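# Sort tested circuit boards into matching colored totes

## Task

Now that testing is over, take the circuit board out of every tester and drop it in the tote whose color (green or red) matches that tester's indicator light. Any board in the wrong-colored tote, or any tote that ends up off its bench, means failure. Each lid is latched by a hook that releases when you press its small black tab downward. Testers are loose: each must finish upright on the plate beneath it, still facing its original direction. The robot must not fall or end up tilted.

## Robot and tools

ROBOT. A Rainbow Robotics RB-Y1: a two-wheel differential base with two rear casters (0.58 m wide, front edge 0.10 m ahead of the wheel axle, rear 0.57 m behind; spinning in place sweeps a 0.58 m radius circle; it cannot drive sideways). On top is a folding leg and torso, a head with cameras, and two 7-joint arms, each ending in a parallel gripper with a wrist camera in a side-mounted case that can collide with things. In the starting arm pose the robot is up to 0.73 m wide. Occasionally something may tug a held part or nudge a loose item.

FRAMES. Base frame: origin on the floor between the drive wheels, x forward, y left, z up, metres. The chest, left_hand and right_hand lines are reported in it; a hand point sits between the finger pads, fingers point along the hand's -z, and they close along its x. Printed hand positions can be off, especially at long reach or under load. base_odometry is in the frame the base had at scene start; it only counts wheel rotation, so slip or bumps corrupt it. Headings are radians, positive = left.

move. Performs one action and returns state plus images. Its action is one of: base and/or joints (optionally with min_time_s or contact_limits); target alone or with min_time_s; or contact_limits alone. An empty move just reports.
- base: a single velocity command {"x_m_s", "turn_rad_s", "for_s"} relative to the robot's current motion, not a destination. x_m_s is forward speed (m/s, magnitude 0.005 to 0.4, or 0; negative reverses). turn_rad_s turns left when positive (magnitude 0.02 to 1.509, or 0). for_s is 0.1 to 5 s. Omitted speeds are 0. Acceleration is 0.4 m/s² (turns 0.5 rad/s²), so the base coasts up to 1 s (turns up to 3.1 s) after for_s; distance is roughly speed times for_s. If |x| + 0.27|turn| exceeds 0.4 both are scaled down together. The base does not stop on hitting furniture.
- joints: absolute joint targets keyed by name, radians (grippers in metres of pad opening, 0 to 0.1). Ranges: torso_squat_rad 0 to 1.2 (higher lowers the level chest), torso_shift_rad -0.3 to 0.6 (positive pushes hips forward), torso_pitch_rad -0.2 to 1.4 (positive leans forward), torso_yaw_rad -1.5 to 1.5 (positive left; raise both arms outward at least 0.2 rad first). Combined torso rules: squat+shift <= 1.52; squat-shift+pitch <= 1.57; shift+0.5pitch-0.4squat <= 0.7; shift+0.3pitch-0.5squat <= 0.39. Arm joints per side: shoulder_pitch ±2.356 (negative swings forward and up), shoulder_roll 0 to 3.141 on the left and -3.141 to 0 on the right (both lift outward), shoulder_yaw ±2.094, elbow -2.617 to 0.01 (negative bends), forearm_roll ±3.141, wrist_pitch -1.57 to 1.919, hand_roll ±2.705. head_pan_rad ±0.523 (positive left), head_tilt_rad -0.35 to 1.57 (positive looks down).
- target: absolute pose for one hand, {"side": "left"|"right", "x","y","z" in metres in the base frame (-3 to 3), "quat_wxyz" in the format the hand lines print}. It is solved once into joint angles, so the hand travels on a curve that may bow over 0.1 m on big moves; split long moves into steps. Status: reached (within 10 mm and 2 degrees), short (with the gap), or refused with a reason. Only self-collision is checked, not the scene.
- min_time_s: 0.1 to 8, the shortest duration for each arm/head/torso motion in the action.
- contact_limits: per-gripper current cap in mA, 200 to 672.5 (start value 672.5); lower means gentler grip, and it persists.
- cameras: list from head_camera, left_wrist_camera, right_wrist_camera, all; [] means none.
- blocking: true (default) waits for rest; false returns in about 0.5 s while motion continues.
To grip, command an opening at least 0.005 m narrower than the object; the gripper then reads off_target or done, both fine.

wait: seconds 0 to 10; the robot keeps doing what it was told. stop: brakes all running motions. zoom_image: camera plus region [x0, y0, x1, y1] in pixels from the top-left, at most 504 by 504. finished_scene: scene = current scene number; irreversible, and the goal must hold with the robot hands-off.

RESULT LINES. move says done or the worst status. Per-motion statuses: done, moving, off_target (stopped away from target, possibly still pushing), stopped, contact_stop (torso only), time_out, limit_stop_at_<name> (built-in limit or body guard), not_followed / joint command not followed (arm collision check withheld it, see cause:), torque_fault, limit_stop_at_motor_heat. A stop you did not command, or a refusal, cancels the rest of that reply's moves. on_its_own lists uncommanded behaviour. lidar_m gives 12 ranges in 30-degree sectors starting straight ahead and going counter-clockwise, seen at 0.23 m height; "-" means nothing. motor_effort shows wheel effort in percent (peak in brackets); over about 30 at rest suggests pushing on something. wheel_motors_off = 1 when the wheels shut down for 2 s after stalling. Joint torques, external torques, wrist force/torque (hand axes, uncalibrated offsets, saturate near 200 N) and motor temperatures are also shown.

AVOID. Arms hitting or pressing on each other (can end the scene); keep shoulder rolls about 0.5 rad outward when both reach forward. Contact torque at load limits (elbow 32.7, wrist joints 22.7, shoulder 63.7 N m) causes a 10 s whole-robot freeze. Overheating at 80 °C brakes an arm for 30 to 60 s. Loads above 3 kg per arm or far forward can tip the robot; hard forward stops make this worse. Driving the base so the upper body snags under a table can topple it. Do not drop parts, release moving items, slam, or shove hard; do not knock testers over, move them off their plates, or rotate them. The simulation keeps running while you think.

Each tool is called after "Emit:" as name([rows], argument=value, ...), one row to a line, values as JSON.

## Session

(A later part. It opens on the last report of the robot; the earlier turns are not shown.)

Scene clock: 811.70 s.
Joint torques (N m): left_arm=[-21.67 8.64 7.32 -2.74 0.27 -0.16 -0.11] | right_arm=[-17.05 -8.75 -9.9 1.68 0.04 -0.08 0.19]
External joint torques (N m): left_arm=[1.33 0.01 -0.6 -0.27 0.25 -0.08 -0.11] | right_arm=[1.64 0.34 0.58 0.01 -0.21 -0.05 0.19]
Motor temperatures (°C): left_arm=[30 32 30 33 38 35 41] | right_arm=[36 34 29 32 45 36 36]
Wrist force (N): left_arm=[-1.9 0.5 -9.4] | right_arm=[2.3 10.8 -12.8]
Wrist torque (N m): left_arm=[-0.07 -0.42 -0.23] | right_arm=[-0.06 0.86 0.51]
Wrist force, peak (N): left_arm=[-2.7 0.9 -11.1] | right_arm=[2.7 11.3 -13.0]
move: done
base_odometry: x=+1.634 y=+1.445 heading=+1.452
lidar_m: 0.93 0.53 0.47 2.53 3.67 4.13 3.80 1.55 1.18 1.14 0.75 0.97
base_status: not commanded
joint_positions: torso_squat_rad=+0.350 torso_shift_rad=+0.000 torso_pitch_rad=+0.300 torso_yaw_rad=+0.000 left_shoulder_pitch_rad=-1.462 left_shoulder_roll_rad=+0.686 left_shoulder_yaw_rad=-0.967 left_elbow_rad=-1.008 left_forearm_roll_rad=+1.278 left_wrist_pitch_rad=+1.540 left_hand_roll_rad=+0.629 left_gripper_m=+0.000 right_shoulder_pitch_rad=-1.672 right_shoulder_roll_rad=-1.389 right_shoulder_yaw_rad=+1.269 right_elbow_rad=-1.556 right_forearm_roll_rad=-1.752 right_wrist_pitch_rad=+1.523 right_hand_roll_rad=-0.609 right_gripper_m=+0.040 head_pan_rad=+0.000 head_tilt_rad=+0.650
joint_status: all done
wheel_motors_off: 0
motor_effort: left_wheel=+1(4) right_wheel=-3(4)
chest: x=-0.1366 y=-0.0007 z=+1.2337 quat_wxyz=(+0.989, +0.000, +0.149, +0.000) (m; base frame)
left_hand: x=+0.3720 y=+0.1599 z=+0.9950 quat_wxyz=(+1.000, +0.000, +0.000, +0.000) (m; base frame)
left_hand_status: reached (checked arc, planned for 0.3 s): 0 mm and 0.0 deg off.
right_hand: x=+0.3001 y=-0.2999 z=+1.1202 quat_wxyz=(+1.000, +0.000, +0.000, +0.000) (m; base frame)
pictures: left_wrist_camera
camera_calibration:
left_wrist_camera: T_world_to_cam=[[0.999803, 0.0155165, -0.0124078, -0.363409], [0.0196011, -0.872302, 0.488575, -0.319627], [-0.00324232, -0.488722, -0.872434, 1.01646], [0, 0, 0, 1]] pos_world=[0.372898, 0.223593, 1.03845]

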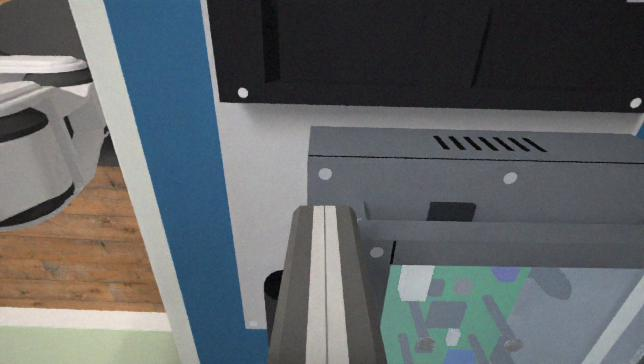

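Emit:
move(target={"side":"left","x":0.367,"y":0.157,"z":0.984,"quat_wxyz":[1,0,0,0]}, cameras=[])

Emit:
move(target={"side":"left","x":0.367,"y":0.157,"z":0.977,"quat_wxyz":[1,0,0,0]}, min_time_s=1, cameras=["left_wrist_camera","head_camera"])

Scene clock: 820.03 s.
Joint torques (N m): left_arm=[-21.52 7.97 7.42 -2.77 0.2 -0.32 0.08] | right_arm=[-16.97 -8.42 -10.19 1.69 0.04 -0.01 0.15]
External joint torques (N m): left_arm=[1.27 -0.55 -0.61 -0.23 0.18 -0.25 0.08] | right_arm=[1.72 0.66 0.29 0.01 -0.21 0.02 0.15]
Motor temperatures (°C): left_arm=[30 32 30 33 38 35 41] | right_arm=[36 34 29 32 45 36 36]
Wrist force (N): left_arm=[-1.7 0.9 -9.7] | right_arm=[2.3 10.7 -12.7]
Wrist torque (N m): left_arm=[-0.11 -0.42 -0.25] | right_arm=[-0.04 0.87 0.54]
Wrist force, peak (N): left_arm=[-2.7 0.0 -10.6] | right_arm=[2.4 10.8 -13.2]
move: done
base_odometry: x=+1.634 y=+1.445 heading=+1.452
lidar_m: 0.93 0.53 0.47 2.54 3.67 4.13 3.80 1.55 1.18 1.13 0.73 0.97
base_status: not commanded
joint_positions: torso_squat_rad=+0.350 torso_shift_rad=+0.000 torso_pitch_rad=+0.300 torso_yaw_rad=+0.000 left_shoulder_pitch_rad=-1.439 left_shoulder_roll_rad=+0.684 left_shoulder_yaw_rad=-0.973 left_elbow_rad=-1.033 left_forearm_roll_rad=+1.269 left_wrist_pitch_rad=+1.523 left_hand_roll_rad=+0.649 left_gripper_m=+0.000 right_shoulder_pitch_rad=-1.672 right_shoulder_roll_rad=-1.389 right_shoulder_yaw_rad=+1.269 right_elbow_rad=-1.556 right_forearm_roll_rad=-1.752 right_wrist_pitch_rad=+1.523 right_hand_roll_rad=-0.609 right_gripper_m=+0.040 head_pan_rad=+0.000 head_tilt_rad=+0.650
joint_status: all done
wheel_motors_off: 0
motor_effort: left_wheel=+2(3) right_wheel=-2(4)
chest: x=-0.1366 y=-0.0007 z=+1.2337 quat_wxyz=(+0.989, +0.000, +0.149, +0.000) (m; base frame)
left_hand: x=+0.3668 y=+0.1569 z=+0.9843 quat_wxyz=(+1.000, +0.000, +0.000, +0.000) (m; base frame)
left_hand_status: reached (checked arc, planned for 0.2 s): 0 mm and 0.1 deg off.
right_hand: x=+0.3001 y=-0.2999 z=+1.1202 quat_wxyz=(+1.000, +0.000, +0.000, +0.000) (m; base frame)
pictures: none
No camera images: "cameras" was empty.

Scene clock: 821.37 s.
Joint torques (N m): left_arm=[-20.27 6.35 6.45 -1.34 0.08 -0.43 -0.23] | right_arm=[-17.21 -8.67 -9.94 1.8 0.02 -0.08 0.17]
External joint torques (N m): left_arm=[2.5 -2.14 -1.5 1.22 0.06 -0.35 -0.24] | right_arm=[1.48 0.41 0.54 0.13 -0.23 -0.05 0.17]
Motor temperatures (°C): left_arm=[30 32 30 33 38 35 41] | right_arm=[36 34 29 32 45 36 36]
Wrist force (N): left_arm=[-1.8 0.7 -9.3] | right_arm=[2.3 10.4 -12.8]
Wrist torque (N m): left_arm=[-0.08 -0.42 -0.25] | right_arm=[0.00 0.85 0.52]
Wrist force, peak (N): left_arm=[-1.8 0.9 -9.7] | right_arm=[2.3 11.0 -13.0]
move: done
base_odometry: x=+1.634 y=+1.445 heading=+1.452
lidar_m: 0.93 0.53 0.47 2.54 3.67 4.14 3.80 1.55 1.17 1.14 0.74 0.98
base_status: not commanded
joint_positions: torso_squat_rad=+0.350 torso_shift_rad=+0.000 torso_pitch_rad=+0.300 torso_yaw_rad=+0.000 left_shoulder_pitch_rad=-1.431 left_shoulder_roll_rad=+0.675 left_shoulder_yaw_rad=-0.978 left_elbow_rad=-1.021 left_forearm_roll_rad=+1.262 left_wrist_pitch_rad=+1.508 left_hand_roll_rad=+0.644 left_gripper_m=+0.000 right_shoulder_pitch_rad=-1.672 right_shoulder_roll_rad=-1.389 right_shoulder_yaw_rad=+1.269 right_elbow_rad=-1.556 right_forearm_roll_rad=-1.752 right_wrist_pitch_rad=+1.523 right_hand_roll_rad=-0.609 right_gripper_m=+0.040 head_pan_rad=+0.000 head_tilt_rad=+0.650
joint_status: all done
wheel_motors_off: 0
motor_effort: left_wheel=+3(4) right_wheel=-2(5)
chest: x=-0.1366 y=-0.0007 z=+1.2337 quat_wxyz=(+0.989, +0.000, +0.149, +0.000) (m; base frame)
left_hand: x=+0.3670 y=+0.1571 z=+0.9774 quat_wxyz=(+1.000, +0.000, +0.000, +0.000) (m; base frame)
left_hand_status: reached (checked arc, planned for 1.0 s): 0 mm and 0.0 deg off.
right_hand: x=+0.3001 y=-0.2999 z=+1.1202 quat_wxyz=(+1.000, +0.000, +0.000, +0.000) (m; base frame)
pictures: head_camera, left_wrist_camera
camera_calibration:
head_camera: T_world_to_cam=[[0.0309979, -0.998754, 0.0391199, -0.0562383], [-0.789068, -0.0484765, -0.61239, 0.882862], [0.613523, -0.0118854, -0.789588, 1.09349], [0, 0, 0, 1]] pos_world=[0.0275003, -0.000373558, 1.40626]
left_wrist_camera: T_world_to_cam=[[0.99981, 0.0155735, -0.0117298, -0.359273], [0.0193195, -0.87229, 0.488607, -0.313383], [-0.00262242, -0.488741, -0.872425, 0.999514], [0, 0, 0, 1]] pos_world=[0.36788, 0.220738, 1.02091]

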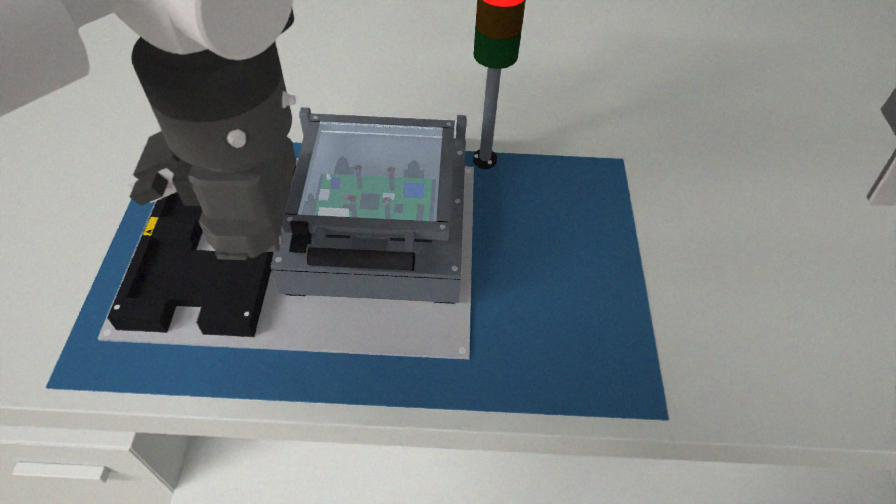

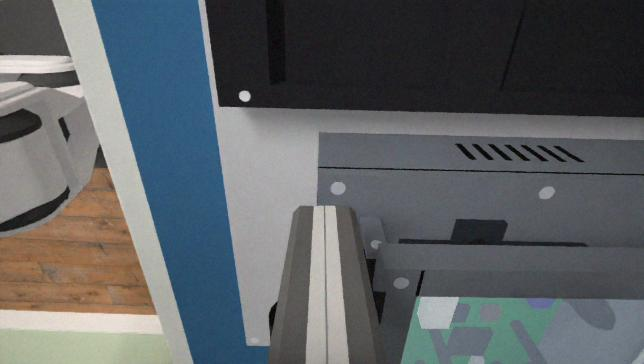

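Emit:
move(target={"side":"left","x":0.367,"y":0.157,"z":0.969,"quat_wxyz":[1,0,0,0]}, min_time_s=1, cameras=["left_wrist_camera","head_camera"])

Scene clock: 827.60 s.
Joint torques (N m): left_arm=[-20.2 6.53 6.43 -1.34 0.07 -0.42 -0.2] | right_arm=[-17.2 -8.71 -9.96 1.7 0.07 -0.09 0.29]
External joint torques (N m): left_arm=[2.56 -1.92 -1.41 1.25 0.05 -0.35 -0.2] | right_arm=[1.49 0.37 0.52 0.03 -0.18 -0.07 0.29]
Motor temperatures (°C): left_arm=[30 32 30 33 38 35 41] | right_arm=[36 34 29 32 45 36 36]
Wrist force (N): left_arm=[-1.9 0.6 -9.3] | right_arm=[2.5 10.5 -12.7]
Wrist torque (N m): left_arm=[-0.09 -0.44 -0.25] | right_arm=[-0.02 0.89 0.52]
Wrist force, peak (N): left_arm=[-2.0 0.8 -9.7] | right_arm=[2.3 10.9 -13.0]
move: done
base_odometry: x=+1.634 y=+1.445 heading=+1.452
lidar_m: 0.93 0.53 0.48 2.53 3.67 4.14 3.80 1.55 1.17 1.14 0.73 0.97
base_status: not commanded
joint_positions: torso_squat_rad=+0.350 torso_shift_rad=+0.000 torso_pitch_rad=+0.300 torso_yaw_rad=+0.000 left_shoulder_pitch_rad=-1.421 left_shoulder_roll_rad=+0.665 left_shoulder_yaw_rad=-0.983 left_elbow_rad=-1.005 left_forearm_roll_rad=+1.256 left_wrist_pitch_rad=+1.491 left_hand_roll_rad=+0.637 left_gripper_m=+0.000 right_shoulder_pitch_rad=-1.672 right_shoulder_roll_rad=-1.389 right_shoulder_yaw_rad=+1.269 right_elbow_rad=-1.556 right_forearm_roll_rad=-1.752 right_wrist_pitch_rad=+1.523 right_hand_roll_rad=-0.609 right_gripper_m=+0.040 head_pan_rad=+0.000 head_tilt_rad=+0.650
joint_status: all done
wheel_motors_off: 0
motor_effort: left_wheel=+2(4) right_wheel=-3(4)
chest: x=-0.1366 y=-0.0007 z=+1.2337 quat_wxyz=(+0.989, +0.000, +0.149, +0.000) (m; base frame)
left_hand: x=+0.3670 y=+0.1571 z=+0.9695 quat_wxyz=(+1.000, +0.000, +0.000, +0.000) (m; base frame)
left_hand_status: reached (checked arc, planned for 1.0 s): 0 mm and 0.0 deg off.
right_hand: x=+0.3001 y=-0.2999 z=+1.1202 quat_wxyz=(+1.000, +0.000, +0.000, +0.000) (m; base frame)
pictures: head_camera, left_wrist_camera
camera_calibration:
head_camera: T_world_to_cam=[[0.0309981, -0.998754, 0.0391195, -0.0562381], [-0.789068, -0.0484765, -0.61239, 0.882862], [0.613523, -0.0118851, -0.789588, 1.09349], [0, 0, 0, 1]] pos_world=[0.0275004, -0.000373706, 1.40626]
left_wrist_camera: T_world_to_cam=[[0.999811, 0.0155881, -0.0116451, -0.359397], [0.0192908, -0.872312, 0.488569, -0.30942], [-0.0025423, -0.488701, -0.872447, 0.992564], [0, 0, 0, 1]] pos_world=[0.367822, 0.220759, 1.01295]

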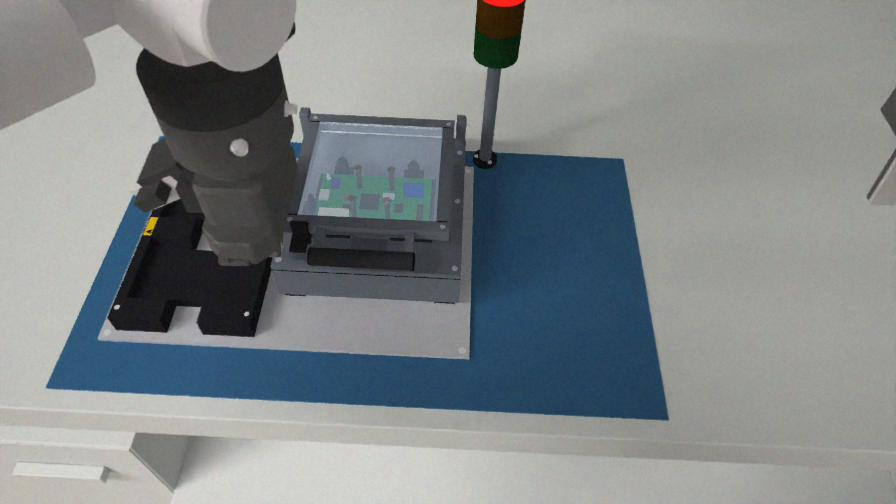

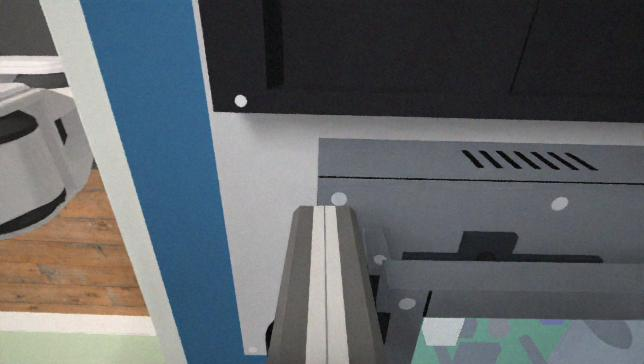

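Emit:
move(target={"side":"left","x":0.34,"y":0.21,"z":1.03,"quat_wxyz":[1,0,0,0]}, cameras=["left_wrist_camera","head_camera"])

Emit:
zoom_image(camera="head_camera", region=[260, 180, 480, 310])

Emit:
zoom_image(camera="left_wrist_camera", region=[260, 150, 520, 340])

Scene clock: 844.13 s.
Joint torques (N m): left_arm=[-18.98 8.66 10.11 -2 0.21 -0.11 0.26] | right_arm=[-17.34 -8.62 -9.89 1.69 0.04 -0.09 0.26]
External joint torques (N m): left_arm=[1.87 -0.95 0.59 -0.04 0.19 -0.04 0.26] | right_arm=[1.35 0.47 0.59 0.02 -0.21 -0.06 0.26]
Motor temperatures (°C): left_arm=[30 32 30 33 38 35 41] | right_arm=[36 34 29 32 45 36 36]
Wrist force (N): left_arm=[-1.9 0.5 -9.2] | right_arm=[2.6 10.8 -12.8]
Wrist torque (N m): left_arm=[-0.08 -0.41 -0.23] | right_arm=[-0.05 0.89 0.54]
Wrist force, peak (N): left_arm=[-2.1 0.4 -10.1] | right_arm=[2.2 10.9 -13.1]
move: done
base_odometry: x=+1.634 y=+1.445 heading=+1.452
lidar_m: 0.93 0.54 0.48 2.54 3.67 4.13 3.80 1.55 1.18 1.14 0.74 0.96
base_status: not commanded
joint_positions: torso_squat_rad=+0.350 torso_shift_rad=+0.000 torso_pitch_rad=+0.300 torso_yaw_rad=+0.000 left_shoulder_pitch_rad=-1.381 left_shoulder_roll_rad=+0.932 left_shoulder_yaw_rad=-0.910 left_elbow_rad=-1.338 left_forearm_roll_rad=+1.350 left_wrist_pitch_rad=+1.613 left_hand_roll_rad=+0.701 left_gripper_m=+0.000 right_shoulder_pitch_rad=-1.672 right_shoulder_roll_rad=-1.389 right_shoulder_yaw_rad=+1.269 right_elbow_rad=-1.556 right_forearm_roll_rad=-1.752 right_wrist_pitch_rad=+1.523 right_hand_roll_rad=-0.609 right_gripper_m=+0.040 head_pan_rad=+0.000 head_tilt_rad=+0.650
joint_status: all done
wheel_motors_off: 0
motor_effort: left_wheel=+3(4) right_wheel=-3(4)
chest: x=-0.1366 y=-0.0007 z=+1.2337 quat_wxyz=(+0.989, +0.000, +0.149, +0.000) (m; base frame)
left_hand: x=+0.3400 y=+0.2101 z=+1.0302 quat_wxyz=(+1.000, +0.000, +0.000, +0.000) (m; base frame)
left_hand_status: reached (checked arc, planned for 0.7 s): 0 mm and 0.0 deg off.
right_hand: x=+0.3001 y=-0.2999 z=+1.1202 quat_wxyz=(+1.000, +0.000, +0.000, +0.000) (m; base frame)
pictures: head_camera, left_wrist_camera
camera_calibration:
head_camera: T_world_to_cam=[[0.0310147, -0.998751, 0.0391604, -0.0562549], [-0.789049, -0.0485149, -0.612411, 0.882883], [0.613546, -0.0119057, -0.789569, 1.09348], [0, 0, 0, 1]] pos_world=[0.0274817, -0.000332979, 1.40627]
left_wrist_camera: T_world_to_cam=[[0.999799, 0.015331, -0.0129535, -0.331184], [0.0197046, -0.872468, 0.488274, -0.29216], [-0.00381576, -0.488431, -0.872594, 1.07183], [0, 0, 0, 1]] pos_world=[0.340964, 0.273692, 1.07364]

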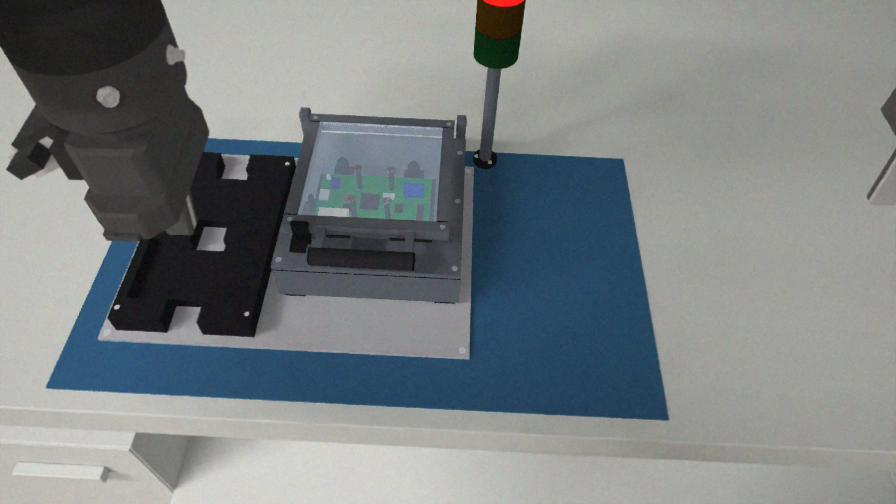

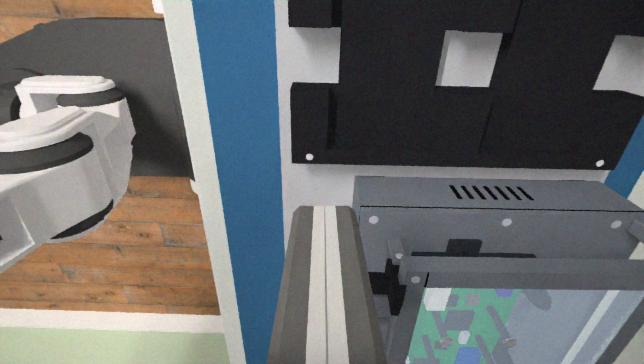

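Scaled by 2.291 from the camera's 896x504 image, which has a finer 1280x720 frame.

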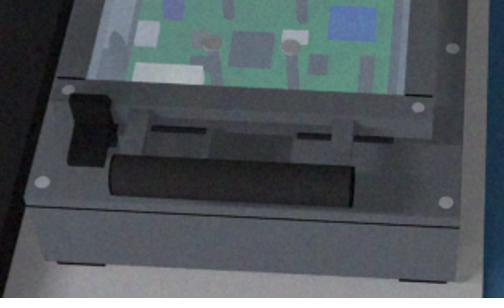

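Scaled by 1.938 from the camera's 644x364 image, which has a finer 920x520 frame.

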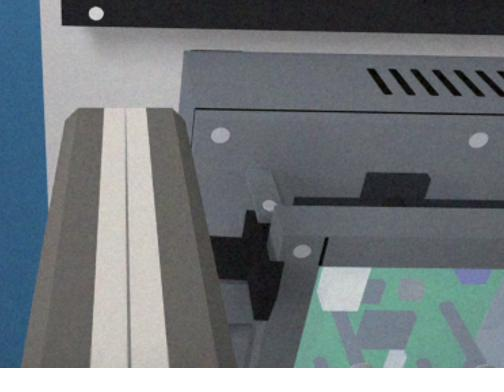

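Emit:
move(target={"side":"left","x":0.367,"y":0.126,"z":1.0,"quat_wxyz":[1,0,0,0]}, cameras=["head_camera"])

Emit:
move(target={"side":"left","x":0.367,"y":0.126,"z":0.984,"quat_wxyz":[1,0,0,0]}, min_time_s=1, cameras=["head_camera","left_wrist_camera"])

Scene clock: 879.00 s.
Joint torques (N m): left_arm=[-21.74 8.29 6.86 -1.49 0.19 -0.1 0.18] | right_arm=[-17.09 -8.64 -9.94 1.61 0.02 0.02 0.24]
External joint torques (N m): left_arm=[1.38 0.27 -1.13 1.11 0.17 -0.03 0.18] | right_arm=[1.6 0.44 0.54 -0.06 -0.24 0.04 0.24]
Motor temperatures (°C): left_arm=[30 32 30 33 38 35 41] | right_arm=[36 34 29 32 45 36 36]
Wrist force (N): left_arm=[-1.9 0.6 -9.3] | right_arm=[2.2 10.7 -12.5]
Wrist torque (N m): left_arm=[-0.07 -0.41 -0.24] | right_arm=[-0.05 0.83 0.51]
Wrist force, peak (N): left_arm=[-1.9 0.4 -9.9] | right_arm=[1.9 10.9 -13.1]
move: done
base_odometry: x=+1.634 y=+1.445 heading=+1.452
lidar_m: 0.93 0.53 0.48 2.54 3.67 4.13 3.80 1.55 1.17 1.13 0.74 0.97
base_status: not commanded
joint_positions: torso_squat_rad=+0.350 torso_shift_rad=+0.000 torso_pitch_rad=+0.300 torso_yaw_rad=+0.000 left_shoulder_pitch_rad=-1.490 left_shoulder_roll_rad=+0.629 left_shoulder_yaw_rad=-0.973 left_elbow_rad=-1.025 left_forearm_roll_rad=+1.265 left_wrist_pitch_rad=+1.557 left_hand_roll_rad=+0.705 left_gripper_m=+0.000 right_shoulder_pitch_rad=-1.672 right_shoulder_roll_rad=-1.389 right_shoulder_yaw_rad=+1.269 right_elbow_rad=-1.556 right_forearm_roll_rad=-1.752 right_wrist_pitch_rad=+1.523 right_hand_roll_rad=-0.609 right_gripper_m=+0.040 head_pan_rad=+0.000 head_tilt_rad=+0.650
joint_status: all done
wheel_motors_off: 0
motor_effort: left_wheel=+2(4) right_wheel=-3(4)
chest: x=-0.1366 y=-0.0007 z=+1.2337 quat_wxyz=(+0.989, +0.000, +0.149, +0.000) (m; base frame)
left_hand: x=+0.3666 y=+0.1258 z=+1.0002 quat_wxyz=(+1.000, +0.000, -0.002, +0.000) (m; base frame)
left_hand_status: reached (checked arc, planned for 0.6 s): 0 mm and 0.2 deg off.
right_hand: x=+0.3001 y=-0.2999 z=+1.1202 quat_wxyz=(+1.000, +0.000, +0.000, +0.000) (m; base frame)
pictures: head_camera
camera_calibration:
head_camera: T_world_to_cam=[[0.0309762, -0.998754, 0.0391159, -0.0562437], [-0.78906, -0.048457, -0.612402, 0.88288], [0.613534, -0.0118949, -0.789578, 1.09348], [0, 0, 0, 1]] pos_world=[0.0274993, -0.000385034, 1.40627]

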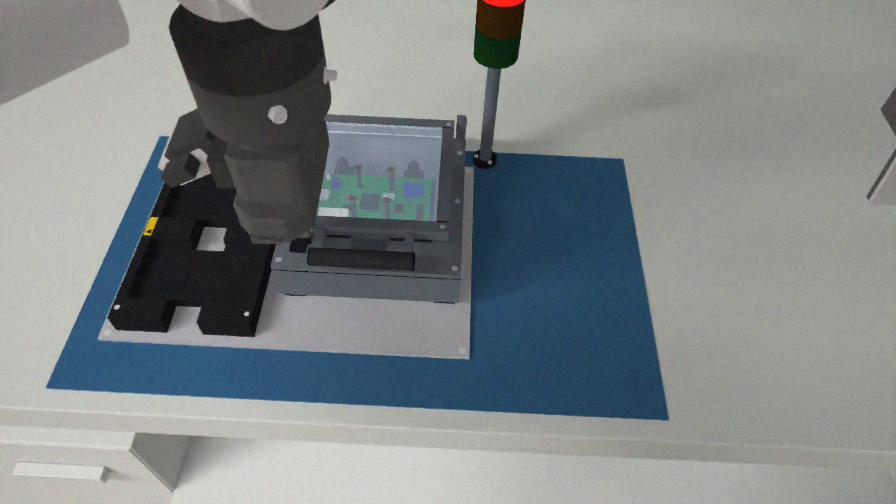

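Scene clock: 880.33 s.
Joint torques (N m): left_arm=[-18.96 5.24 5.65 -1.36 0.3 0.08 -0.22] | right_arm=[-17.14 -8.61 -10.09 1.53 0.07 0.04 0.24]
External joint torques (N m): left_arm=[4.15 -2.71 -2.14 1.3 0.28 0.13 -0.22] | right_arm=[1.55 0.47 0.39 -0.14 -0.19 0.06 0.24]
Motor temperatures (°C): left_arm=[30 32 30 33 38 35 41] | right_arm=[36 34 29 32 45 36 36]
Wrist force (N): left_arm=[-0.4 0.4 -4.2] | right_arm=[2.2 10.6 -12.8]
Wrist torque (N m): left_arm=[-0.11 -0.50 -0.20] | right_arm=[-0.01 0.85 0.52]
Wrist force, peak (N): left_arm=[-1.9 0.6 -9.5] | right_arm=[2.3 10.8 -13.1]
move: done
base_odometry: x=+1.634 y=+1.445 heading=+1.452
lidar_m: 0.93 0.53 0.48 2.54 3.67 4.14 3.80 1.55 1.17 1.14 0.74 0.97
base_status: not commanded
joint_positions: torso_squat_rad=+0.350 torso_shift_rad=+0.000 torso_pitch_rad=+0.300 torso_yaw_rad=+0.000 left_shoulder_pitch_rad=-1.473 left_shoulder_roll_rad=+0.611 left_shoulder_yaw_rad=-0.983 left_elbow_rad=-0.995 left_forearm_roll_rad=+1.253 left_wrist_pitch_rad=+1.527 left_hand_roll_rad=+0.690 left_gripper_m=+0.000 right_shoulder_pitch_rad=-1.672 right_shoulder_roll_rad=-1.389 right_shoulder_yaw_rad=+1.269 right_elbow_rad=-1.556 right_forearm_roll_rad=-1.752 right_wrist_pitch_rad=+1.523 right_hand_roll_rad=-0.609 right_gripper_m=+0.040 head_pan_rad=+0.000 head_tilt_rad=+0.650
joint_status: all done
wheel_motors_off: 0
motor_effort: left_wheel=+4(4) right_wheel=-2(4)
chest: x=-0.1366 y=-0.0007 z=+1.2337 quat_wxyz=(+0.989, +0.000, +0.149, +0.000) (m; base frame)
left_hand: x=+0.3666 y=+0.1263 z=+0.9851 quat_wxyz=(+1.000, +0.000, -0.001, +0.000) (m; base frame)
left_hand_status: reached (checked arc, planned for 1.0 s): 1 mm and 0.1 deg off.
right_hand: x=+0.3001 y=-0.2999 z=+1.1202 quat_wxyz=(+1.000, +0.000, +0.000, +0.000) (m; base frame)
pictures: head_camera, left_wrist_camera
camera_calibration:
head_camera: T_world_to_cam=[[0.030975, -0.998754, 0.0391166, -0.0562445], [-0.789046, -0.0484568, -0.612419, 0.882896], [0.613552, -0.0118951, -0.789565, 1.09348], [0, 0, 0, 1]] pos_world=[0.0274838, -0.000385091, 1.40627]
left_wrist_camera: T_world_to_cam=[[0.999825, 0.0154462, -0.010557, -0.359435], [0.0186351, -0.872342, 0.488542, -0.343668], [-0.00166317, -0.488653, -0.872477, 0.990817], [0, 0, 0, 1]] pos_world=[0.367424, 0.189922, 1.02857]

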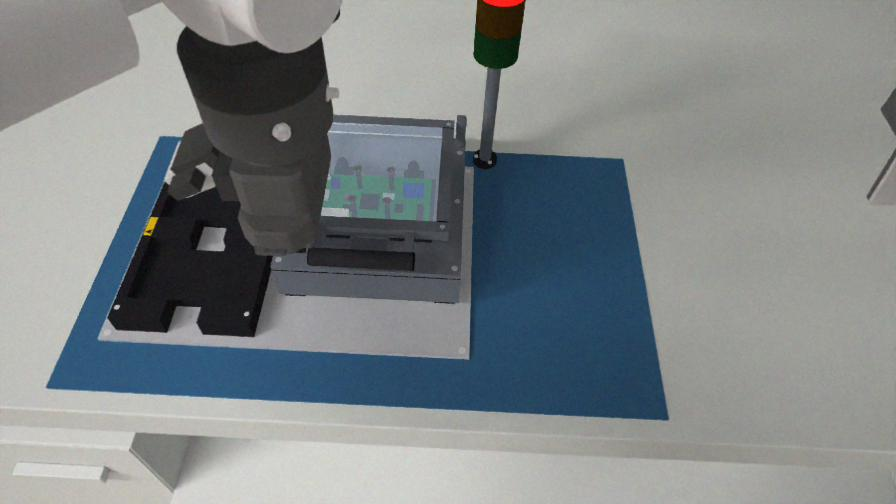

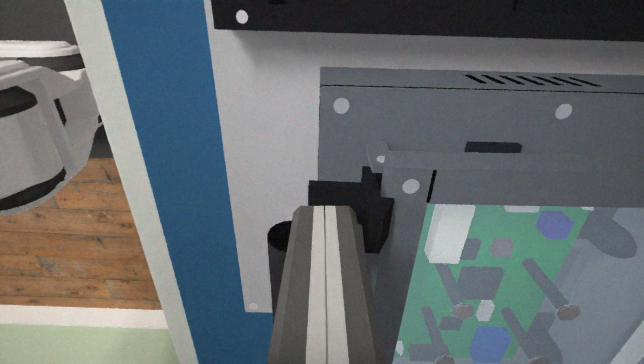

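Emit:
move(target={"side":"left","x":0.367,"y":0.127,"z":0.976,"quat_wxyz":[1,0,0,0]}, min_time_s=1, cameras=["left_wrist_camera"])

Scene clock: 887.23 s.
Joint torques (N m): left_arm=[-4.31 -0.91 -1.92 -0.07 1.47 1.24 -0.31] | right_arm=[-17.22 -8.71 -10.01 1.71 -0.02 -0.11 0.24]
External joint torques (N m): left_arm=[18.84 -8.86 -9.58 2.61 1.45 1.32 -0.31] | right_arm=[1.47 0.36 0.47 0.04 -0.27 -0.09 0.24]
Motor temperatures (°C): left_arm=[30 32 30 33 38 35 41] | right_arm=[36 34 29 32 45 36 36]
Wrist force (N): left_arm=[7.1 2.4 25.0] | right_arm=[2.3 10.7 -12.7]
Wrist torque (N m): left_arm=[-0.35 -0.44 -0.14] | right_arm=[-0.04 0.85 0.50]
Wrist force, peak (N): left_arm=[6.7 2.5 26.2] | right_arm=[2.7 11.0 -13.1]
move: done
base_odometry: x=+1.634 y=+1.445 heading=+1.452
lidar_m: 0.93 0.53 0.48 2.54 3.67 4.13 3.80 1.56 1.18 1.14 0.74 0.96
base_status: not commanded
joint_positions: torso_squat_rad=+0.350 torso_shift_rad=+0.000 torso_pitch_rad=+0.299 torso_yaw_rad=+0.000 left_shoulder_pitch_rad=-1.467 left_shoulder_roll_rad=+0.601 left_shoulder_yaw_rad=-0.986 left_elbow_rad=-0.975 left_forearm_roll_rad=+1.246 left_wrist_pitch_rad=+1.509 left_hand_roll_rad=+0.679 left_gripper_m=+0.000 right_shoulder_pitch_rad=-1.672 right_shoulder_roll_rad=-1.389 right_shoulder_yaw_rad=+1.269 right_elbow_rad=-1.556 right_forearm_roll_rad=-1.752 right_wrist_pitch_rad=+1.523 right_hand_roll_rad=-0.609 right_gripper_m=+0.040 head_pan_rad=+0.000 head_tilt_rad=+0.650
joint_status: all done
wheel_motors_off: 0
motor_effort: left_wheel=+3(5) right_wheel=-2(5)
chest: x=-0.1370 y=-0.0007 z=+1.2337 quat_wxyz=(+0.989, +0.000, +0.149, +0.000) (m; base frame)
left_hand: x=+0.3686 y=+0.1268 z=+0.9796 quat_wxyz=(+1.000, -0.001, -0.004, +0.000) (m; base frame)
left_hand_status: reached (checked arc, planned for 1.0 s): 4 mm and 0.4 deg off.
right_hand: x=+0.2997 y=-0.2999 z=+1.1206 quat_wxyz=(+1.000, +0.000, +0.000, +0.000) (m; base frame)
pictures: left_wrist_camera
camera_calibration:
left_wrist_camera: T_world_to_cam=[[0.99986, 0.0159662, -0.00501569, -0.366964], [0.0163752, -0.871508, 0.490107, -0.341332], [0.00345396, -0.490121, -0.871648, 0.983779], [0, 0, 0, 1]] pos_world=[0.369105, 0.190556, 1.02296]

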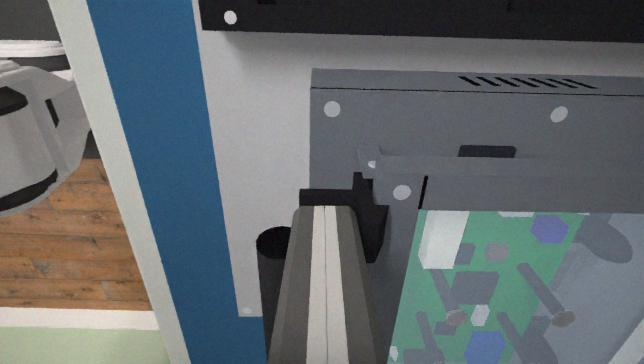

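Emit:
move(target={"side":"left","x":0.365,"y":0.128,"z":0.972,"quat_wxyz":[1,0,0,0]}, min_time_s=1, cameras=["left_wrist_camera","head_camera"])

Scene clock: 892.70 s.
Joint torques (N m): left_arm=[-6.44 -1.22 0.52 -2.12 0.82 -4.78 0.56] | right_arm=[-17.22 -8.51 -10.35 1.68 0.05 -0.01 0.18]
External joint torques (N m): left_arm=[16.63 -9.15 -7.15 0.58 0.8 -4.71 0.56] | right_arm=[1.47 0.56 0.13 0 -0.21 0.02 0.18]
Motor temperatures (°C): left_arm=[30 32 30 33 38 35 41] | right_arm=[36 34 29 32 45 36 36]
Wrist force (N): left_arm=[-14.7 14.3 36.7] | right_arm=[2.4 10.5 -12.6]
Wrist torque (N m): left_arm=[0.14 -0.45 -0.38] | right_arm=[0.00 0.86 0.52]
Wrist force, peak (N): left_arm=[-14.9 14.5 37.1] | right_arm=[2.4 11.1 -12.9]
move: done
base_odometry: x=+1.634 y=+1.445 heading=+1.452
lidar_m: 0.93 0.54 0.48 2.54 3.67 4.13 3.80 1.55 1.17 1.14 0.73 0.96
base_status: not commanded
joint_positions: torso_squat_rad=+0.350 torso_shift_rad=-0.001 torso_pitch_rad=+0.298 torso_yaw_rad=+0.000 left_shoulder_pitch_rad=-1.457 left_shoulder_roll_rad=+0.602 left_shoulder_yaw_rad=-0.989 left_elbow_rad=-0.979 left_forearm_roll_rad=+1.244 left_wrist_pitch_rad=+1.503 left_hand_roll_rad=+0.680 left_gripper_m=+0.000 right_shoulder_pitch_rad=-1.672 right_shoulder_roll_rad=-1.389 right_shoulder_yaw_rad=+1.269 right_elbow_rad=-1.556 right_forearm_roll_rad=-1.752 right_wrist_pitch_rad=+1.523 right_hand_roll_rad=-0.609 right_gripper_m=+0.040 head_pan_rad=+0.000 head_tilt_rad=+0.650
joint_status: all done
wheel_motors_off: 0
motor_effort: left_wheel=+4(5) right_wheel=-4(6)
chest: x=-0.1376 y=-0.0007 z=+1.2338 quat_wxyz=(+0.989, +0.000, +0.149, +0.000) (m; base frame)
left_hand: x=+0.3661 y=+0.1286 z=+0.9750 quat_wxyz=(+1.000, +0.000, -0.002, +0.001) (m; base frame)
left_hand_status: reached (checked arc, planned for 1.0 s): 3 mm and 0.3 deg off.
right_hand: x=+0.2994 y=-0.2997 z=+1.1210 quat_wxyz=(+1.000, +0.000, -0.001, +0.000) (m; base frame)
pictures: head_camera, left_wrist_camera
camera_calibration:
head_camera: T_world_to_cam=[[0.0312051, -0.998748, 0.0390962, -0.0561219], [-0.787999, -0.0486459, -0.613751, 0.884008], [0.614885, -0.0116556, -0.788531, 1.09305], [0, 0, 0, 1]] pos_world=[0.0262493, -0.000308164, 1.40666]
left_wrist_camera: T_world_to_cam=[[0.999832, 0.0166803, -0.00760334, -0.362139], [0.018268, -0.872157, 0.488885, -0.336979], [0.00152342, -0.488942, -0.872315, 0.981857], [0, 0, 0, 1]] pos_world=[0.366739, 0.192213, 1.01848]

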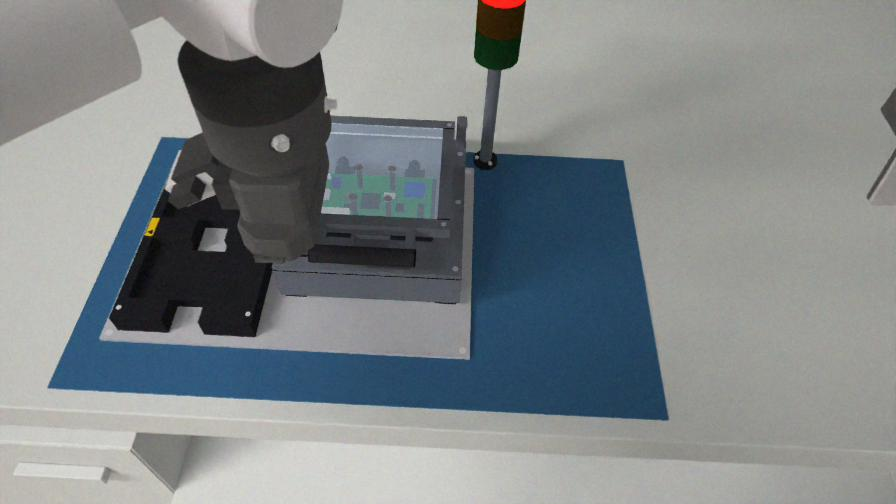

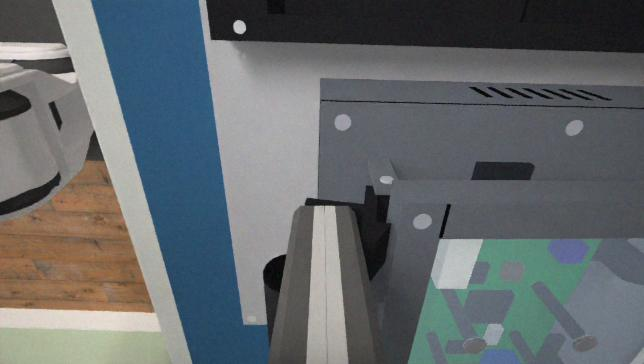

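Emit:
move(target={"side":"left","x":0.366,"y":0.128,"z":0.966,"quat_wxyz":[1,0,0,0]}, min_time_s=1, cameras=["left_wrist_camera","head_camera"])

Emit:
zoom_image(camera="head_camera", region=[260, 180, 480, 310])

Scene clock: 900.40 s.
Joint torques (N m): left_arm=[5.41 -8.89 -5.59 3.48 -1.91 -11.43 0.04] | right_arm=[-17.11 -8.52 -10.06 1.66 0.04 -0.09 0.22]
External joint torques (N m): left_arm=[28.57 -16.83 -13.11 6.17 -1.92 -11.35 0.04] | right_arm=[1.6 0.51 0.42 -0.03 -0.22 -0.05 0.22]
Motor temperatures (°C): left_arm=[30 32 30 33 38 35 41] | right_arm=[36 34 29 32 45 36 36]
Wrist force (N): left_arm=[-45.1 22.5 89.3] | right_arm=[2.2 10.3 -12.9]
Wrist torque (N m): left_arm=[0.28 -0.19 -0.41] | right_arm=[-0.01 0.85 0.50]
Wrist force, peak (N): left_arm=[-45.4 22.6 90.2] | right_arm=[2.1 10.9 -13.2]
move: done
base_odometry: x=+1.634 y=+1.445 heading=+1.453
lidar_m: 0.93 0.53 0.48 2.53 3.67 4.13 3.80 1.55 1.17 1.14 0.74 0.97
base_status: not commanded
joint_positions: torso_squat_rad=+0.350 torso_shift_rad=-0.002 torso_pitch_rad=+0.296 torso_yaw_rad=+0.001 left_shoulder_pitch_rad=-1.456 left_shoulder_roll_rad=+0.591 left_shoulder_yaw_rad=-0.991 left_elbow_rad=-0.954 left_forearm_roll_rad=+1.240 left_wrist_pitch_rad=+1.490 left_hand_roll_rad=+0.667 left_gripper_m=+0.000 right_shoulder_pitch_rad=-1.672 right_shoulder_roll_rad=-1.389 right_shoulder_yaw_rad=+1.269 right_elbow_rad=-1.556 right_forearm_roll_rad=-1.752 right_wrist_pitch_rad=+1.523 right_hand_roll_rad=-0.609 right_gripper_m=+0.040 head_pan_rad=+0.000 head_tilt_rad=+0.650
joint_status: all done
wheel_motors_off: 0
motor_effort: left_wheel=+14(16) right_wheel=-4(6)
chest: x=-0.1390 y=-0.0007 z=+1.2339 quat_wxyz=(+0.989, +0.001, +0.147, +0.000) (m; base frame)
left_hand: x=+0.3674 y=+0.1286 z=+0.9721 quat_wxyz=(+1.000, +0.000, -0.005, +0.001) (m; base frame)
left_hand_status: reached (checked arc, planned for 1.0 s): 6 mm and 0.6 deg off.
right_hand: x=+0.2983 y=-0.2996 z=+1.1222 quat_wxyz=(+1.000, +0.001, -0.002, +0.001) (m; base frame)
pictures: head_camera, left_wrist_camera
camera_calibration:
head_camera: T_world_to_cam=[[0.0313943, -0.998747, 0.0389666, -0.0559323], [-0.786485, -0.0487433, -0.615683, 0.885569], [0.616811, -0.0113177, -0.78703, 1.09246], [0, 0, 0, 1]] pos_world=[0.0243992, -0.000332481, 1.40721]
left_wrist_camera: T_world_to_cam=[[0.999856, 0.0166977, -0.00288447, -0.368039], [0.0159735, -0.871964, 0.489309, -0.33515], [0.00565518, -0.489285, -0.872106, 0.977653], [0, 0, 0, 1]] pos_world=[0.367811, 0.192257, 1.01555]

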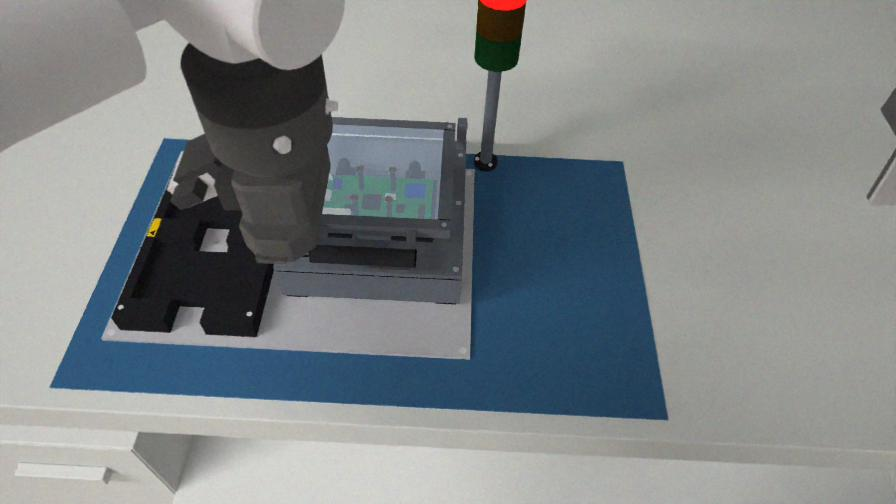

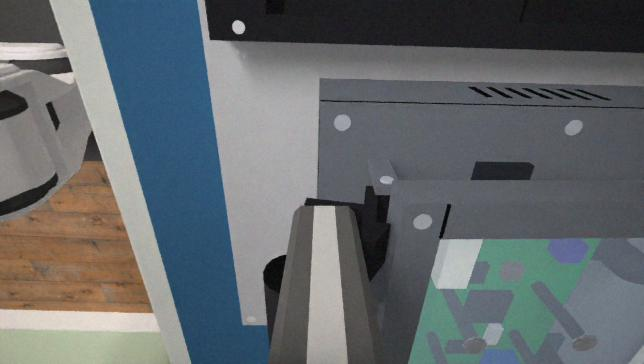

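Scaled by 2.291 from the camera's 896x504 image, which has a finer 1280x720 frame.

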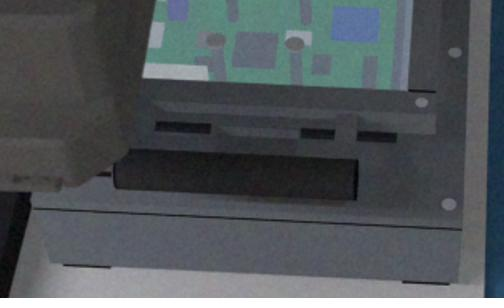

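Emit:
move(target={"side":"left","x":0.358,"y":0.132,"z":0.99,"quat_wxyz":[1,0,0,0]}, min_time_s=1, cameras=[])

Emit:
move(target={"side":"left","x":0.27,"y":0.28,"z":1.04,"quat_wxyz":[1,0,0,0]}, cameras=["left_wrist_camera","head_camera"])

Emit:
zoom_image(camera="head_camera", region=[260, 180, 480, 310])

Scene clock: 907.50 s.
Joint torques (N m): left_arm=[-22.12 8.36 9.26 -3.08 0.46 0.17 0.36] | right_arm=[-17.07 -8.46 -10.25 1.7 0.11 -0.05 0.22]
External joint torques (N m): left_arm=[0.66 0.35 1.1 -0.44 0.43 0.23 0.36] | right_arm=[1.62 0.62 0.23 0.03 -0.14 -0.03 0.22]
Motor temperatures (°C): left_arm=[30 32 30 33 38 36 41] | right_arm=[36 34 29 32 45 36 36]
Wrist force (N): left_arm=[-1.4 0.6 -9.8] | right_arm=[2.2 10.7 -13.1]
Wrist torque (N m): left_arm=[-0.09 -0.36 -0.25] | right_arm=[-0.03 0.85 0.53]
Wrist force, peak (N): left_arm=[-45.3 22.5 89.5] | right_arm=[2.1 10.8 -13.2]
move: done
base_odometry: x=+1.634 y=+1.445 heading=+1.453
lidar_m: 0.93 0.53 0.47 2.53 3.67 4.14 3.80 1.55 1.17 1.14 0.74 0.97
base_status: not commanded
joint_positions: torso_squat_rad=+0.350 torso_shift_rad=+0.000 torso_pitch_rad=+0.300 torso_yaw_rad=+0.000 left_shoulder_pitch_rad=-1.454 left_shoulder_roll_rad=+0.646 left_shoulder_yaw_rad=-0.978 left_elbow_rad=-1.062 left_forearm_roll_rad=+1.261 left_wrist_pitch_rad=+1.543 left_hand_roll_rad=+0.715 left_gripper_m=+0.000 right_shoulder_pitch_rad=-1.672 right_shoulder_roll_rad=-1.389 right_shoulder_yaw_rad=+1.269 right_elbow_rad=-1.556 right_forearm_roll_rad=-1.752 right_wrist_pitch_rad=+1.523 right_hand_roll_rad=-0.609 right_gripper_m=+0.040 head_pan_rad=+0.000 head_tilt_rad=+0.650
joint_status: all done
wheel_motors_off: 0
motor_effort: left_wheel=+7(15) right_wheel=-4(4)
chest: x=-0.1367 y=-0.0007 z=+1.2337 quat_wxyz=(+0.989, +0.000, +0.149, +0.000) (m; base frame)
left_hand: x=+0.3593 y=+0.1317 z=+0.9876 quat_wxyz=(+1.000, +0.000, +0.002, +0.000) (m; base frame)
left_hand_status: reached (checked arc, planned for 1.0 s): 3 mm and 0.3 deg off.
right_hand: x=+0.3000 y=-0.2998 z=+1.1203 quat_wxyz=(+1.000, +0.000, +0.000, +0.000) (m; base frame)
pictures: none
No camera images: "cameras" was empty.

Scene clock: 908.87 s.
Joint torques (N m): left_arm=[-14.77 10.78 10.87 -1.29 0.08 0 0.3] | right_arm=[-17.19 -8.7 -10.02 1.57 -0.01 -0.12 0.21]
External joint torques (N m): left_arm=[1.49 -0.68 0.56 -0.27 0.05 0.05 0.3] | right_arm=[1.5 0.38 0.46 -0.1 -0.26 -0.1 0.21]
Motor temperatures (°C): left_arm=[30 32 30 33 38 36 41] | right_arm=[36 34 29 32 45 36 36]
Wrist force (N): left_arm=[-1.2 0.9 -10.0] | right_arm=[2.4 10.8 -12.7]
Wrist torque (N m): left_arm=[-0.12 -0.31 -0.23] | right_arm=[-0.05 0.86 0.52]
Wrist force, peak (N): left_arm=[-1.8 0.3 -10.6] | right_arm=[2.3 10.8 -13.1]
move: done
base_odometry: x=+1.634 y=+1.445 heading=+1.452
lidar_m: 0.93 0.53 0.48 2.53 3.67 4.13 3.80 1.56 1.17 1.14 0.73 0.97
base_status: not commanded
joint_positions: torso_squat_rad=+0.350 torso_shift_rad=+0.000 torso_pitch_rad=+0.300 torso_yaw_rad=+0.000 left_shoulder_pitch_rad=-1.168 left_shoulder_roll_rad=+1.272 left_shoulder_yaw_rad=-0.828 left_elbow_rad=-1.740 left_forearm_roll_rad=+1.452 left_wrist_pitch_rad=+1.566 left_hand_roll_rad=+0.752 left_gripper_m=+0.000 right_shoulder_pitch_rad=-1.672 right_shoulder_roll_rad=-1.389 right_shoulder_yaw_rad=+1.269 right_elbow_rad=-1.556 right_forearm_roll_rad=-1.752 right_wrist_pitch_rad=+1.523 right_hand_roll_rad=-0.609 right_gripper_m=+0.040 head_pan_rad=+0.000 head_tilt_rad=+0.650
joint_status: all done
wheel_motors_off: 0
motor_effort: left_wheel=+4(8) right_wheel=-3(4)
chest: x=-0.1367 y=-0.0007 z=+1.2337 quat_wxyz=(+0.989, +0.000, +0.149, +0.000) (m; base frame)
left_hand: x=+0.2699 y=+0.2797 z=+1.0406 quat_wxyz=(+1.000, +0.002, +0.003, -0.001) (m; base frame)
left_hand_status: reached (checked arc, planned for 1.0 s): 1 mm and 0.4 deg off.
right_hand: x=+0.3001 y=-0.2999 z=+1.1202 quat_wxyz=(+1.000, +0.000, +0.000, +0.000) (m; base frame)
pictures: head_camera, left_wrist_camera
camera_calibration:
head_camera: T_world_to_cam=[[0.0310323, -0.998753, 0.0391101, -0.0562215], [-0.789018, -0.0484986, -0.612452, 0.88292], [0.613585, -0.0118528, -0.789539, 1.09347], [0, 0, 0, 1]] pos_world=[0.0274498, -0.000370387, 1.40628]
left_wrist_camera: T_world_to_cam=[[0.999744, 0.0142958, -0.0175106, -0.256984], [0.020991, -0.874566, 0.484452, -0.230848], [-0.00838853, -0.484696, -0.874642, 1.117], [0, 0, 0, 1]] pos_world=[0.271134, 0.343185, 1.08431]

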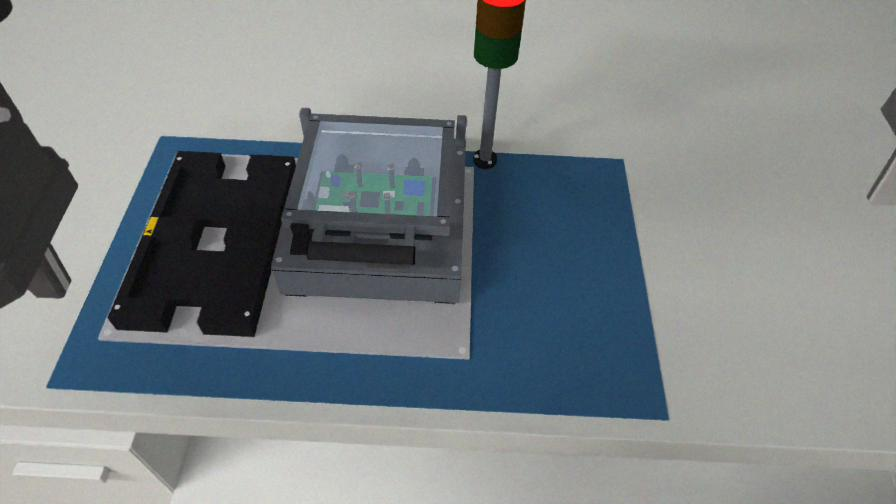

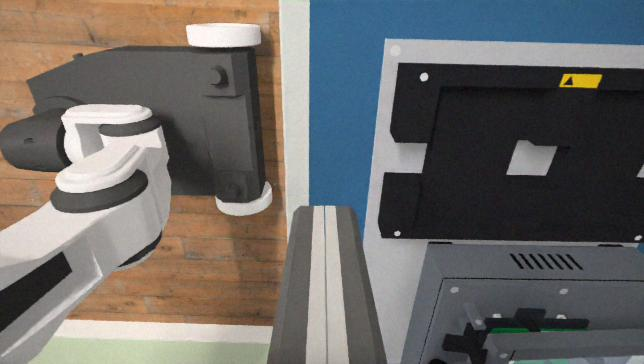

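Scaled by 2.291 from the camera's 896x504 image, which has a finer 1280x720 frame.

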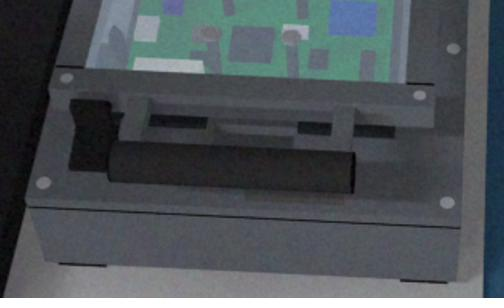

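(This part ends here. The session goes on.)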